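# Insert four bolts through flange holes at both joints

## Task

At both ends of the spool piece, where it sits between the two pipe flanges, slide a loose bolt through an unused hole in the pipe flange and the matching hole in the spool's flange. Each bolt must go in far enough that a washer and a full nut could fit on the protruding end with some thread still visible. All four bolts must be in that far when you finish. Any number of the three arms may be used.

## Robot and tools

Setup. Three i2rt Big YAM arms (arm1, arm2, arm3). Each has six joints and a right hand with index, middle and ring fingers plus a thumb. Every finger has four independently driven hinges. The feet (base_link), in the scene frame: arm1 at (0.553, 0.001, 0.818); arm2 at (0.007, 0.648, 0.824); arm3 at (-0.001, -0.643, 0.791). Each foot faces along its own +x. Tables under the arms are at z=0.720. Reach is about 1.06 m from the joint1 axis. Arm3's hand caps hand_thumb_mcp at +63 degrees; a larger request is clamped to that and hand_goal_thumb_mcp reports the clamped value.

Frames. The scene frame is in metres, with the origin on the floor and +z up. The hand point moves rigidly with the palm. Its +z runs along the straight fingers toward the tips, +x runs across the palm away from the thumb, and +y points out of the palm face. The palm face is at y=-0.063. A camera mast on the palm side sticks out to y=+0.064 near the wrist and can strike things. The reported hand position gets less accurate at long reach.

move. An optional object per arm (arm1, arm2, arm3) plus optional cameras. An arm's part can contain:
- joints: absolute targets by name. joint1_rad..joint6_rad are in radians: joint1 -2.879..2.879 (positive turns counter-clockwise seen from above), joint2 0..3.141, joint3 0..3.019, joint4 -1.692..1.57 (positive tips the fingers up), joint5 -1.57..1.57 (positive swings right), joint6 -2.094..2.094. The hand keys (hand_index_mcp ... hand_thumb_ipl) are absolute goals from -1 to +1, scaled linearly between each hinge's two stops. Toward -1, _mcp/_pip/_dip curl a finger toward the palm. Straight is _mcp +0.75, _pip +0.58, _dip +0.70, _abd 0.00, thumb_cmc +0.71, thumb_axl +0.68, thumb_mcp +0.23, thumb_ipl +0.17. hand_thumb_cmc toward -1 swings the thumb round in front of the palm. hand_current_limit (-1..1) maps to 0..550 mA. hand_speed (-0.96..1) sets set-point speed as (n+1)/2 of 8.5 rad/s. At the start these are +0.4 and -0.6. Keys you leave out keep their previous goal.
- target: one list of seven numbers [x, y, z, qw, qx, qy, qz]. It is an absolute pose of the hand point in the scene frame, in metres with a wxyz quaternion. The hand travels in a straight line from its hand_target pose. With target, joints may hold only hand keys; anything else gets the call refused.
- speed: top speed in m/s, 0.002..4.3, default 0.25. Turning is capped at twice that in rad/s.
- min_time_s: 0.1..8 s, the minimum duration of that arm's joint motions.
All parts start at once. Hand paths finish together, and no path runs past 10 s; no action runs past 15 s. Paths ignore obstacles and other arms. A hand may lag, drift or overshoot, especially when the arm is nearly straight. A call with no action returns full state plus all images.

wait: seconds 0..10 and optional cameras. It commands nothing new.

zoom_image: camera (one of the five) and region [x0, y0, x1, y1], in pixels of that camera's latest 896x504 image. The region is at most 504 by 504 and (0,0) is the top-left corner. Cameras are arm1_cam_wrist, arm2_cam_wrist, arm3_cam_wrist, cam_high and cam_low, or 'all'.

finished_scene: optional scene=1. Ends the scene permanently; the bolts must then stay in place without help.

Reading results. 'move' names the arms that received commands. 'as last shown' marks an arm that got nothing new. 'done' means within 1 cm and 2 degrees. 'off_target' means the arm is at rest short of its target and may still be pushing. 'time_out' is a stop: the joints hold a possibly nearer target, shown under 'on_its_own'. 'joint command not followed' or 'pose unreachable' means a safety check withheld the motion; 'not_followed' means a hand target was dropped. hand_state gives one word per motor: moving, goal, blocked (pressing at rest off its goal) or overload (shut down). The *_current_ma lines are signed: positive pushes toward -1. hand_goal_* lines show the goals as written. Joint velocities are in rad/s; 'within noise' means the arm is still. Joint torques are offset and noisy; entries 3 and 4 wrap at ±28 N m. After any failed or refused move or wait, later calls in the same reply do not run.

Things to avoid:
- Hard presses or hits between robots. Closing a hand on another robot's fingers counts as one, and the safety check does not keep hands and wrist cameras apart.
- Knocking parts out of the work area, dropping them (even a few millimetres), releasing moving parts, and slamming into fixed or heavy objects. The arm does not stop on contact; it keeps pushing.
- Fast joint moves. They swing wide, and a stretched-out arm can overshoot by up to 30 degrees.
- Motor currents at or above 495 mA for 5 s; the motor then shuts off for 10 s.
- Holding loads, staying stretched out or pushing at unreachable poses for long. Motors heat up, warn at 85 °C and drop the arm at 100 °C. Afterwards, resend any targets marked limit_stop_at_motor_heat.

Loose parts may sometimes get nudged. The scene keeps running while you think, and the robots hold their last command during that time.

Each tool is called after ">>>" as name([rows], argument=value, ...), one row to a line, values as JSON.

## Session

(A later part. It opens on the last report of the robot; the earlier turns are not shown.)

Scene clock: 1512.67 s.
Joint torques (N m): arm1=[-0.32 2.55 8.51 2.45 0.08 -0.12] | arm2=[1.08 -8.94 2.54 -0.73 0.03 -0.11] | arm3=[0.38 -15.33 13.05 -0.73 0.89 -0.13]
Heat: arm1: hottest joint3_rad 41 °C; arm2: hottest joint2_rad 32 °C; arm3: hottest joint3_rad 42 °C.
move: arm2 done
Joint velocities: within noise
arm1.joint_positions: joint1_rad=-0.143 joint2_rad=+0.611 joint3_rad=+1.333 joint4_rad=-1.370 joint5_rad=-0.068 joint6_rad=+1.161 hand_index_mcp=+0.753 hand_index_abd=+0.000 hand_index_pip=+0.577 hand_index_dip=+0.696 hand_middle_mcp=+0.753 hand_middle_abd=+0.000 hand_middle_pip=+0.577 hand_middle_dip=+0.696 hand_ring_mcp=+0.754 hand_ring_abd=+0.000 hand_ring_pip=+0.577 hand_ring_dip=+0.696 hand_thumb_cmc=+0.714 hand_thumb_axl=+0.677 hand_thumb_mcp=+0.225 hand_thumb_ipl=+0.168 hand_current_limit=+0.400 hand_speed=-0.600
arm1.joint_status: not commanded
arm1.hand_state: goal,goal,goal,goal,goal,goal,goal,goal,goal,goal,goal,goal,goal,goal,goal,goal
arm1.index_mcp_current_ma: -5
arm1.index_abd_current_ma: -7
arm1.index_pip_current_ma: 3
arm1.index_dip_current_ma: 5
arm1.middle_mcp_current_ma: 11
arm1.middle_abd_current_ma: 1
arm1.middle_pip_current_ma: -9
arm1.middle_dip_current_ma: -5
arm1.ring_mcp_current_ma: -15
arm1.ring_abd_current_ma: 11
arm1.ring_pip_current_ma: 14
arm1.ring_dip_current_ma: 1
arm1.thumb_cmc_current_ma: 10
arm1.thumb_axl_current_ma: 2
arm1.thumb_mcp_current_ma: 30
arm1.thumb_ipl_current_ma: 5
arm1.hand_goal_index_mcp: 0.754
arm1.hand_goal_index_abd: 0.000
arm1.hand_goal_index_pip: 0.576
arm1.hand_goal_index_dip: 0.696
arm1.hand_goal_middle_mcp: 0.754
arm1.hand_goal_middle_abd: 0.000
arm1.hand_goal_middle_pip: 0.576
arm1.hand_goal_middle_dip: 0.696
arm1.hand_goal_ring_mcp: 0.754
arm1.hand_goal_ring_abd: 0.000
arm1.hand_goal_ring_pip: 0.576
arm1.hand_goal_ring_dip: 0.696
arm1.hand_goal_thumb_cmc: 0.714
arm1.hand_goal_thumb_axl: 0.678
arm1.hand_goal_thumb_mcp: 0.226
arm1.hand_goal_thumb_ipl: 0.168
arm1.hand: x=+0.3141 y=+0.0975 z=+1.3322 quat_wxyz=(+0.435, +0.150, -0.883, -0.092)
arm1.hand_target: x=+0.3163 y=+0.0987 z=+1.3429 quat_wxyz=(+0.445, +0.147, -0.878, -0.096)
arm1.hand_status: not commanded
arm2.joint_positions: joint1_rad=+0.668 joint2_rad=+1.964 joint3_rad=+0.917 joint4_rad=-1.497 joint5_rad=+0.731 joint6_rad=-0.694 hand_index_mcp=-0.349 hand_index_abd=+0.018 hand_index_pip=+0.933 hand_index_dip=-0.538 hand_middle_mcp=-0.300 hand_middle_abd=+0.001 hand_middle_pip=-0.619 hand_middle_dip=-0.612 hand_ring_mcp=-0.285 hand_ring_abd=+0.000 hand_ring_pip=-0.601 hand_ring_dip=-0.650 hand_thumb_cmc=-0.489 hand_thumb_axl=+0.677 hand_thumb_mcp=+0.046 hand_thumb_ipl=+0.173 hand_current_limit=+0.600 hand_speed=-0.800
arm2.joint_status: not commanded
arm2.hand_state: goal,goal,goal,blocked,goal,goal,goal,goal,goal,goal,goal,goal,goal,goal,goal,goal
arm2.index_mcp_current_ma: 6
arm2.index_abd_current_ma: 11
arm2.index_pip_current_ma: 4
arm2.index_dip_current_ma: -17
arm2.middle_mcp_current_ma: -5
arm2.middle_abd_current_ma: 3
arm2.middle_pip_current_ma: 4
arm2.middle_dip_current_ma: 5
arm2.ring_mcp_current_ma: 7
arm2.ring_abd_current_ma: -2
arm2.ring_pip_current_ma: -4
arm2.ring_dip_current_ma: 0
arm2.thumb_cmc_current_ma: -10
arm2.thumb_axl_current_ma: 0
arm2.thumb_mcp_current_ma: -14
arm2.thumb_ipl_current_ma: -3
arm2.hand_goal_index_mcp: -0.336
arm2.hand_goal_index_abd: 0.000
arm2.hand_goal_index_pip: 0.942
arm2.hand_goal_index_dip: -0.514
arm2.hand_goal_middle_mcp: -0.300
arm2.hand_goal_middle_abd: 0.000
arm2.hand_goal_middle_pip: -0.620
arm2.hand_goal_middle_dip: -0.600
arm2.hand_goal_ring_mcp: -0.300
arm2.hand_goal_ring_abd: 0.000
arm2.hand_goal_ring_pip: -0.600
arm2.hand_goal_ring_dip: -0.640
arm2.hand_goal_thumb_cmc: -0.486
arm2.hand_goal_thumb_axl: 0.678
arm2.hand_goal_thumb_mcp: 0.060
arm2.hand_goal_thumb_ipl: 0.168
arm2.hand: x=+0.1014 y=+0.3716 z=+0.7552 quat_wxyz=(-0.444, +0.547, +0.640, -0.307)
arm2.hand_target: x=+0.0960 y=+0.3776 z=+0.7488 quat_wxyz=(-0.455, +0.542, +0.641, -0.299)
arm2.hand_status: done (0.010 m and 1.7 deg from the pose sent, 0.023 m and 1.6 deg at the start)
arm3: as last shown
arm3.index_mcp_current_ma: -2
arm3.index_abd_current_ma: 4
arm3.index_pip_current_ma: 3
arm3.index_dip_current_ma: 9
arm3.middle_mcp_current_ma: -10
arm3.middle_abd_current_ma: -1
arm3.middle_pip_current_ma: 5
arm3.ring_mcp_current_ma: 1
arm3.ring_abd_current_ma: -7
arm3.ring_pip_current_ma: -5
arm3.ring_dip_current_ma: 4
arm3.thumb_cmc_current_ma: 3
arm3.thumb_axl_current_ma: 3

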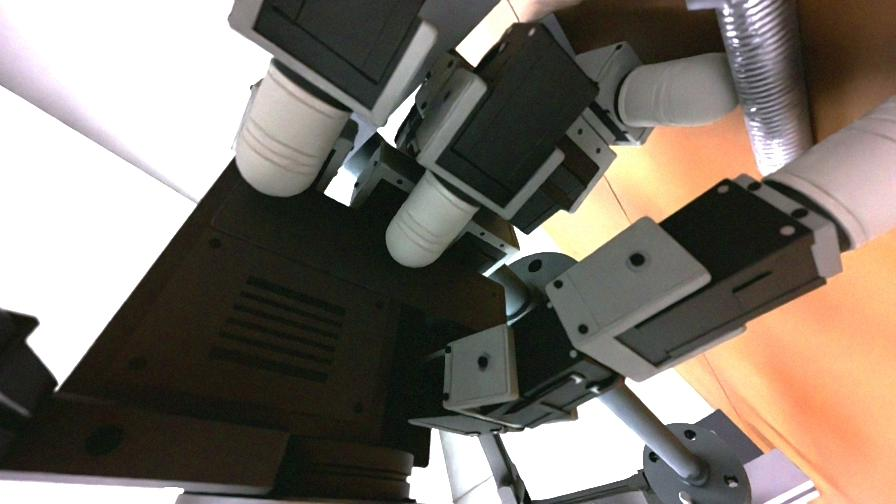

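>>> move(arm2={"joints": {"hand_thumb_mcp": -0.15, "hand_current_limit": 0.74}}, cameras=["arm2_cam_wrist"])

>>> zoom_image(camera="arm2_cam_wrist", region=[560, 0, 896, 220])

>>> move(arm2={"joints": {"hand_thumb_mcp": -0.53, "hand_thumb_ipl": -0.09, "hand_index_mcp": -0.88, "hand_index_pip": 0.63, "hand_index_dip": -0.71}}, cameras=["arm2_cam_wrist"])

>>> zoom_image(camera="arm2_cam_wrist", region=[560, 0, 896, 220])

>>> move(arm2={"target": [0.096, 0.3775, 0.775, 0.4546, -0.5413, -0.6407, 0.2986], "speed": 0.03}, cameras=["arm2_cam_wrist", "cam_low"])

>>> zoom_image(camera="arm2_cam_wrist", region=[560, 0, 896, 220])

>>> zoom_image(camera="cam_low", region=[90, 240, 210, 340])

Scene clock: 1529.93 s.
Joint torques (N m): arm1=[-0.38 2.61 8.51 2.47 0.08 -0.12] | arm2=[1.03 -8.94 2.52 -0.75 0.03 -0.11] | arm3=[0.44 -15.38 13.05 -0.7 0.89 -0.13]
Heat: arm1: hottest joint3_rad 41 °C; arm2: hottest joint2_rad 32 °C; arm3: hottest joint3_rad 42 °C.
move: arm2 off_target
Joint velocities: within noise
arm1, arm3: as last shown
arm1.index_mcp_current_ma: 12
arm1.index_abd_current_ma: 1
arm1.index_pip_current_ma: -1
arm1.index_dip_current_ma: -6
arm1.middle_mcp_current_ma: 8
arm1.middle_abd_current_ma: -7
arm1.middle_pip_current_ma: 0
arm1.middle_dip_current_ma: 4
arm1.ring_mcp_current_ma: -10
arm1.ring_abd_current_ma: 9
arm1.ring_pip_current_ma: 7
arm1.ring_dip_current_ma: -7
arm1.thumb_cmc_current_ma: -3
arm1.thumb_axl_current_ma: 4
arm1.thumb_mcp_current_ma: 0
arm1.thumb_ipl_current_ma: -19
arm2.joint_positions: joint1_rad=+0.668 joint2_rad=+1.964 joint3_rad=+0.917 joint4_rad=-1.497 joint5_rad=+0.731 joint6_rad=-0.694 hand_index_mcp=-0.349 hand_index_abd=+0.017 hand_index_pip=+0.933 hand_index_dip=-0.538 hand_middle_mcp=-0.300 hand_middle_abd=+0.001 hand_middle_pip=-0.619 hand_middle_dip=-0.612 hand_ring_mcp=-0.285 hand_ring_abd=+0.000 hand_ring_pip=-0.601 hand_ring_dip=-0.650 hand_thumb_cmc=-0.491 hand_thumb_axl=+0.677 hand_thumb_mcp=-0.055 hand_thumb_ipl=+0.180 hand_current_limit=+0.740 hand_speed=-0.800
arm2.joint_status: hand_thumb_mcp off_target (ended at -0.055, target -0.150); the others done
arm2.hand_state: goal,goal,goal,blocked,goal,goal,goal,goal,goal,goal,goal,goal,goal,goal,blocked,goal
arm2.index_mcp_current_ma: 0
arm2.index_abd_current_ma: 14
arm2.index_pip_current_ma: -2
arm2.index_dip_current_ma: -22
arm2.middle_mcp_current_ma: -10
arm2.middle_abd_current_ma: 1
arm2.middle_pip_current_ma: 3
arm2.middle_dip_current_ma: 8
arm2.ring_mcp_current_ma: 16
arm2.ring_abd_current_ma: -2
arm2.ring_pip_current_ma: -4
arm2.ring_dip_current_ma: -6
arm2.thumb_cmc_current_ma: -11
arm2.thumb_axl_current_ma: 1
arm2.thumb_mcp_current_ma: 64
arm2.thumb_ipl_current_ma: 1
arm2.hand_goal_index_mcp: -0.336
arm2.hand_goal_index_abd: 0.000
arm2.hand_goal_index_pip: 0.942
arm2.hand_goal_index_dip: -0.514
arm2.hand_goal_middle_mcp: -0.300
arm2.hand_goal_middle_abd: 0.000
arm2.hand_goal_middle_pip: -0.620
arm2.hand_goal_middle_dip: -0.600
arm2.hand_goal_ring_mcp: -0.300
arm2.hand_goal_ring_abd: 0.000
arm2.hand_goal_ring_pip: -0.600
arm2.hand_goal_ring_dip: -0.640
arm2.hand_goal_thumb_cmc: -0.486
arm2.hand_goal_thumb_axl: 0.678
arm2.hand_goal_thumb_mcp: -0.150
arm2.hand_goal_thumb_ipl: 0.168
arm2.hand: x=+0.1014 y=+0.3716 z=+0.7552 quat_wxyz=(-0.444, +0.547, +0.640, -0.307)
arm2.hand_target: x=+0.0960 y=+0.3776 z=+0.7488 quat_wxyz=(-0.455, +0.542, +0.641, -0.299)
arm2.hand_status: not commanded
arm3.index_mcp_current_ma: 2
arm3.index_abd_current_ma: 8
arm3.index_pip_current_ma: 11
arm3.index_dip_current_ma: 3
arm3.middle_abd_current_ma: 3
arm3.middle_dip_current_ma: 2
arm3.ring_mcp_current_ma: -2
arm3.ring_abd_current_ma: -8
arm3.ring_pip_current_ma: -6
arm3.ring_dip_current_ma: -2
arm3.thumb_cmc_current_ma: 6
arm3.thumb_axl_current_ma: -3
arm3.thumb_mcp_current_ma: 5
arm3.thumb_ipl_current_ma: 5

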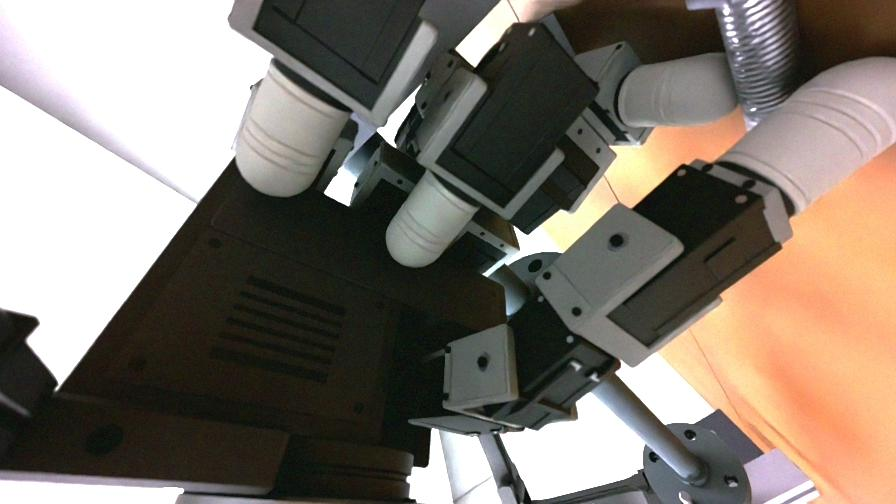

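Scaled by 1.500.

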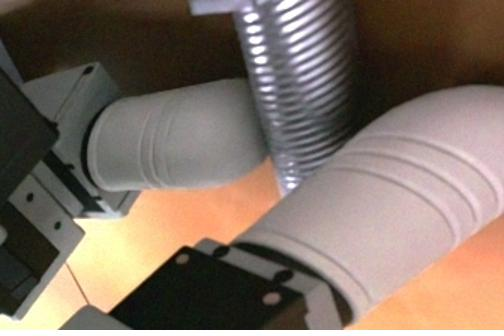

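Scene clock: 1531.10 s.
Joint torques (N m): arm1=[-0.32 2.61 8.51 2.45 0.08 -0.12] | arm2=[1.03 -8.94 2.55 -0.77 0.2 -0.11] | arm3=[0.38 -15.33 13.07 -0.73 0.89 -0.12]
Heat: arm1: hottest joint3_rad 41 °C; arm2: hottest joint2_rad 32 °C; arm3: hottest joint3_rad 42 °C.
move: arm2 off_target
Joint velocities: within noise
arm1, arm3: as last shown
arm1.index_mcp_current_ma: -2
arm1.index_abd_current_ma: -18
arm1.index_pip_current_ma: 2
arm1.index_dip_current_ma: 5
arm1.middle_mcp_current_ma: 6
arm1.middle_abd_current_ma: -16
arm1.middle_dip_current_ma: -12
arm1.ring_mcp_current_ma: 14
arm1.ring_abd_current_ma: -3
arm1.ring_pip_current_ma: 16
arm1.ring_dip_current_ma: -10
arm1.thumb_cmc_current_ma: -10
arm1.thumb_axl_current_ma: 0
arm1.thumb_mcp_current_ma: 16
arm1.thumb_ipl_current_ma: -5
arm2.joint_positions: joint1_rad=+0.668 joint2_rad=+1.964 joint3_rad=+0.917 joint4_rad=-1.497 joint5_rad=+0.727 joint6_rad=-0.694 hand_index_mcp=-0.416 hand_index_abd=+0.018 hand_index_pip=+0.818 hand_index_dip=-0.672 hand_middle_mcp=-0.299 hand_middle_abd=+0.001 hand_middle_pip=-0.619 hand_middle_dip=-0.612 hand_ring_mcp=-0.285 hand_ring_abd=+0.000 hand_ring_pip=-0.601 hand_ring_dip=-0.650 hand_thumb_cmc=-0.492 hand_thumb_axl=+0.679 hand_thumb_mcp=-0.059 hand_thumb_ipl=+0.152 hand_current_limit=+0.740 hand_speed=-0.800
arm2.joint_status: hand_index_mcp off_target (ended at -0.416, target -0.880); hand_index_pip off_target (ended at +0.818, target +0.630); hand_index_dip off_target (ended at -0.672, target -0.710); hand_thumb_mcp off_target (ended at -0.059, target -0.530); hand_thumb_ipl off_target (ended at +0.152, target -0.090)
arm2.hand_state: blocked,goal,blocked,blocked,goal,goal,goal,goal,goal,goal,goal,goal,goal,goal,blocked,blocked
arm2.index_mcp_current_ma: 406
arm2.index_abd_current_ma: 12
arm2.index_pip_current_ma: 127
arm2.index_dip_current_ma: 13
arm2.middle_mcp_current_ma: -7
arm2.middle_abd_current_ma: 7
arm2.middle_pip_current_ma: 1
arm2.middle_dip_current_ma: 5
arm2.ring_mcp_current_ma: 11
arm2.ring_abd_current_ma: -5
arm2.ring_pip_current_ma: -11
arm2.ring_dip_current_ma: 3
arm2.thumb_cmc_current_ma: -10
arm2.thumb_axl_current_ma: -4
arm2.thumb_mcp_current_ma: 472
arm2.thumb_ipl_current_ma: 233
arm2.hand_goal_index_mcp: -0.880
arm2.hand_goal_index_abd: 0.000
arm2.hand_goal_index_pip: 0.630
arm2.hand_goal_index_dip: -0.710
arm2.hand_goal_middle_mcp: -0.300
arm2.hand_goal_middle_abd: 0.000
arm2.hand_goal_middle_pip: -0.620
arm2.hand_goal_middle_dip: -0.600
arm2.hand_goal_ring_mcp: -0.300
arm2.hand_goal_ring_abd: 0.000
arm2.hand_goal_ring_pip: -0.600
arm2.hand_goal_ring_dip: -0.640
arm2.hand_goal_thumb_cmc: -0.486
arm2.hand_goal_thumb_axl: 0.678
arm2.hand_goal_thumb_mcp: -0.530
arm2.hand_goal_thumb_ipl: -0.090
arm2.hand: x=+0.1018 y=+0.3720 z=+0.7548 quat_wxyz=(-0.444, +0.548, +0.640, -0.306)
arm2.hand_target: x=+0.0960 y=+0.3776 z=+0.7488 quat_wxyz=(-0.455, +0.542, +0.641, -0.299)
arm2.hand_status: not commanded
arm3.index_mcp_current_ma: -3
arm3.index_abd_current_ma: 6
arm3.index_pip_current_ma: 10
arm3.index_dip_current_ma: 6
arm3.middle_mcp_current_ma: -11
arm3.middle_abd_current_ma: 1
arm3.middle_pip_current_ma: 1
arm3.middle_dip_current_ma: 5
arm3.ring_mcp_current_ma: -3
arm3.ring_abd_current_ma: -4
arm3.ring_pip_current_ma: -5
arm3.ring_dip_current_ma: -3
arm3.thumb_cmc_current_ma: 4
arm3.thumb_axl_current_ma: -1
arm3.thumb_mcp_current_ma: 6
arm3.thumb_ipl_current_ma: 4

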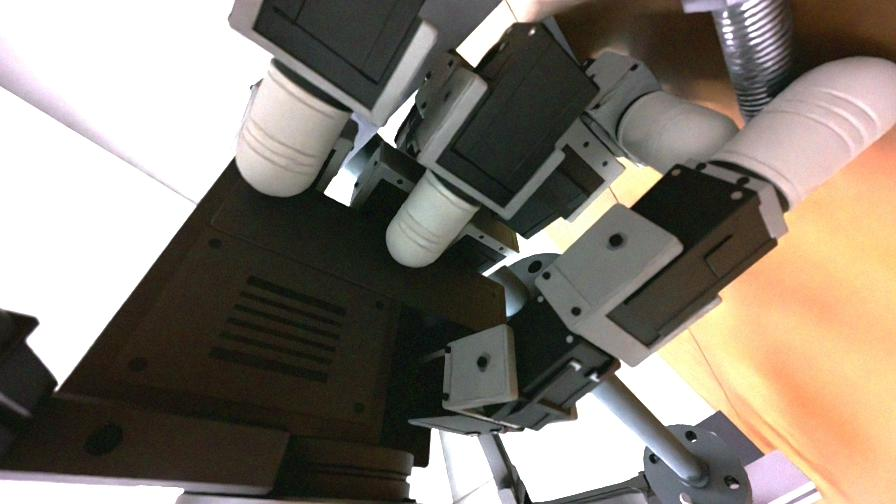

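Scaled by 1.500.

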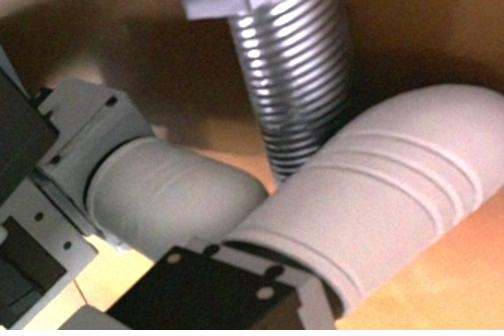

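Scene clock: 1532.47 s.
Joint torques (N m): arm1=[-0.32 2.61 8.51 2.45 0.08 -0.12] | arm2=[0.97 -10.99 2.84 -1.83 0.28 -0.12] | arm3=[0.44 -15.33 13.05 -0.72 0.89 -0.13]
Heat: arm1: hottest joint3_rad 41 °C; arm2: hottest joint2_rad 32 °C; arm3: hottest joint3_rad 42 °C.
move: arm2 done
Joint velocities: within noise
arm1, arm3: as last shown
arm1.index_mcp_current_ma: -1
arm1.index_abd_current_ma: -8
arm1.index_pip_current_ma: 7
arm1.index_dip_current_ma: -3
arm1.middle_mcp_current_ma: -6
arm1.middle_abd_current_ma: -5
arm1.middle_pip_current_ma: 3
arm1.middle_dip_current_ma: -13
arm1.ring_mcp_current_ma: 15
arm1.ring_abd_current_ma: 8
arm1.ring_pip_current_ma: 8
arm1.ring_dip_current_ma: -6
arm1.thumb_cmc_current_ma: 3
arm1.thumb_axl_current_ma: 13
arm1.thumb_ipl_current_ma: 26
arm2.joint_positions: joint1_rad=+0.668 joint2_rad=+1.930 joint3_rad=+0.916 joint4_rad=-1.538 joint5_rad=+0.726 joint6_rad=-0.694 hand_index_mcp=-0.413 hand_index_abd=+0.013 hand_index_pip=+0.820 hand_index_dip=-0.681 hand_middle_mcp=-0.309 hand_middle_abd=+0.001 hand_middle_pip=-0.619 hand_middle_dip=-0.612 hand_ring_mcp=-0.285 hand_ring_abd=+0.000 hand_ring_pip=-0.601 hand_ring_dip=-0.650 hand_thumb_cmc=-0.495 hand_thumb_axl=+0.679 hand_thumb_mcp=-0.059 hand_thumb_ipl=+0.140 hand_current_limit=+0.740 hand_speed=-0.800
arm2.joint_status: not commanded
arm2.hand_state: blocked,goal,blocked,blocked,goal,goal,goal,goal,goal,goal,goal,goal,goal,goal,blocked,blocked
arm2.index_mcp_current_ma: 411
arm2.index_abd_current_ma: 11
arm2.index_pip_current_ma: 125
arm2.index_dip_current_ma: 3
arm2.middle_mcp_current_ma: -11
arm2.middle_abd_current_ma: 1
arm2.middle_pip_current_ma: -5
arm2.middle_dip_current_ma: 6
arm2.ring_mcp_current_ma: 11
arm2.ring_abd_current_ma: -6
arm2.ring_pip_current_ma: -7
arm2.ring_dip_current_ma: 3
arm2.thumb_cmc_current_ma: -14
arm2.thumb_axl_current_ma: -3
arm2.thumb_mcp_current_ma: 472
arm2.thumb_ipl_current_ma: 215
arm2.hand_goal_index_mcp: -0.880
arm2.hand_goal_index_abd: 0.000
arm2.hand_goal_index_pip: 0.630
arm2.hand_goal_index_dip: -0.710
arm2.hand_goal_middle_mcp: -0.300
arm2.hand_goal_middle_abd: 0.000
arm2.hand_goal_middle_pip: -0.620
arm2.hand_goal_middle_dip: -0.600
arm2.hand_goal_ring_mcp: -0.300
arm2.hand_goal_ring_abd: 0.000
arm2.hand_goal_ring_pip: -0.600
arm2.hand_goal_ring_dip: -0.640
arm2.hand_goal_thumb_cmc: -0.486
arm2.hand_goal_thumb_axl: 0.678
arm2.hand_goal_thumb_mcp: -0.530
arm2.hand_goal_thumb_ipl: -0.090
arm2.hand: x=+0.1008 y=+0.3739 z=+0.7694 quat_wxyz=(-0.447, +0.546, +0.640, -0.304)
arm2.hand_target: x=+0.0960 y=+0.3775 z=+0.7748 quat_wxyz=(-0.455, +0.542, +0.641, -0.299)
arm2.hand_status: done (0.008 m and 1.2 deg from the pose sent, 0.022 m and 1.7 deg at the start)
arm3.index_mcp_current_ma: -2
arm3.index_abd_current_ma: -1
arm3.index_pip_current_ma: 8
arm3.index_dip_current_ma: 5
arm3.middle_mcp_current_ma: -7
arm3.middle_dip_current_ma: 0
arm3.ring_mcp_current_ma: -5
arm3.ring_abd_current_ma: -10
arm3.ring_pip_current_ma: -7
arm3.ring_dip_current_ma: 3
arm3.thumb_cmc_current_ma: 0
arm3.thumb_axl_current_ma: -6
arm3.thumb_mcp_current_ma: -1
arm3.thumb_ipl_current_ma: 6

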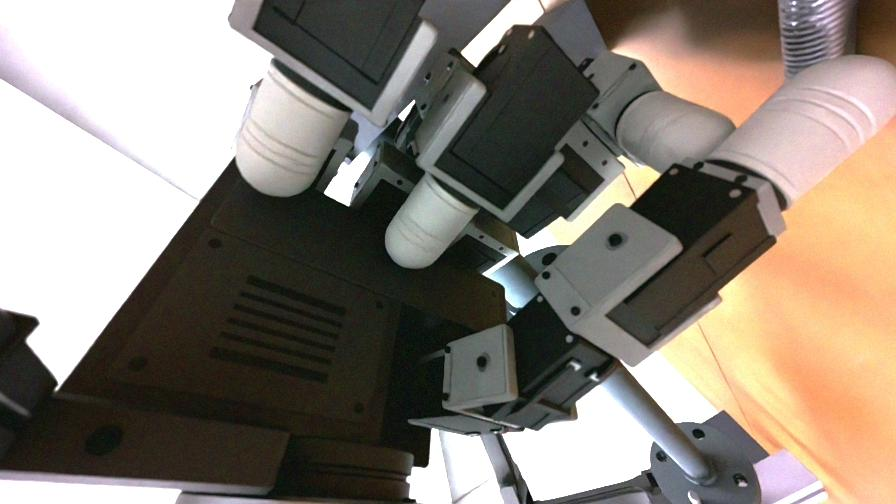

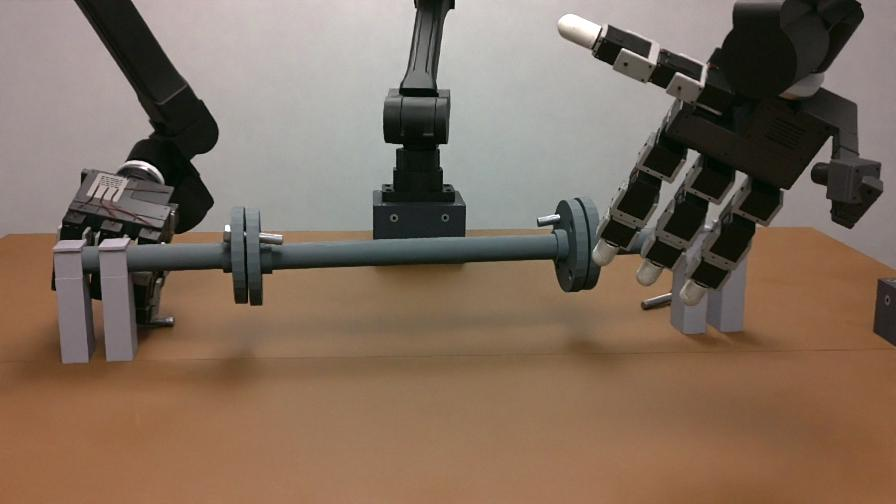

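Scaled by 1.500.

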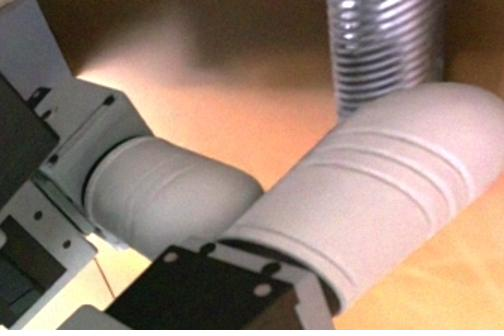

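Scaled by 4.200.

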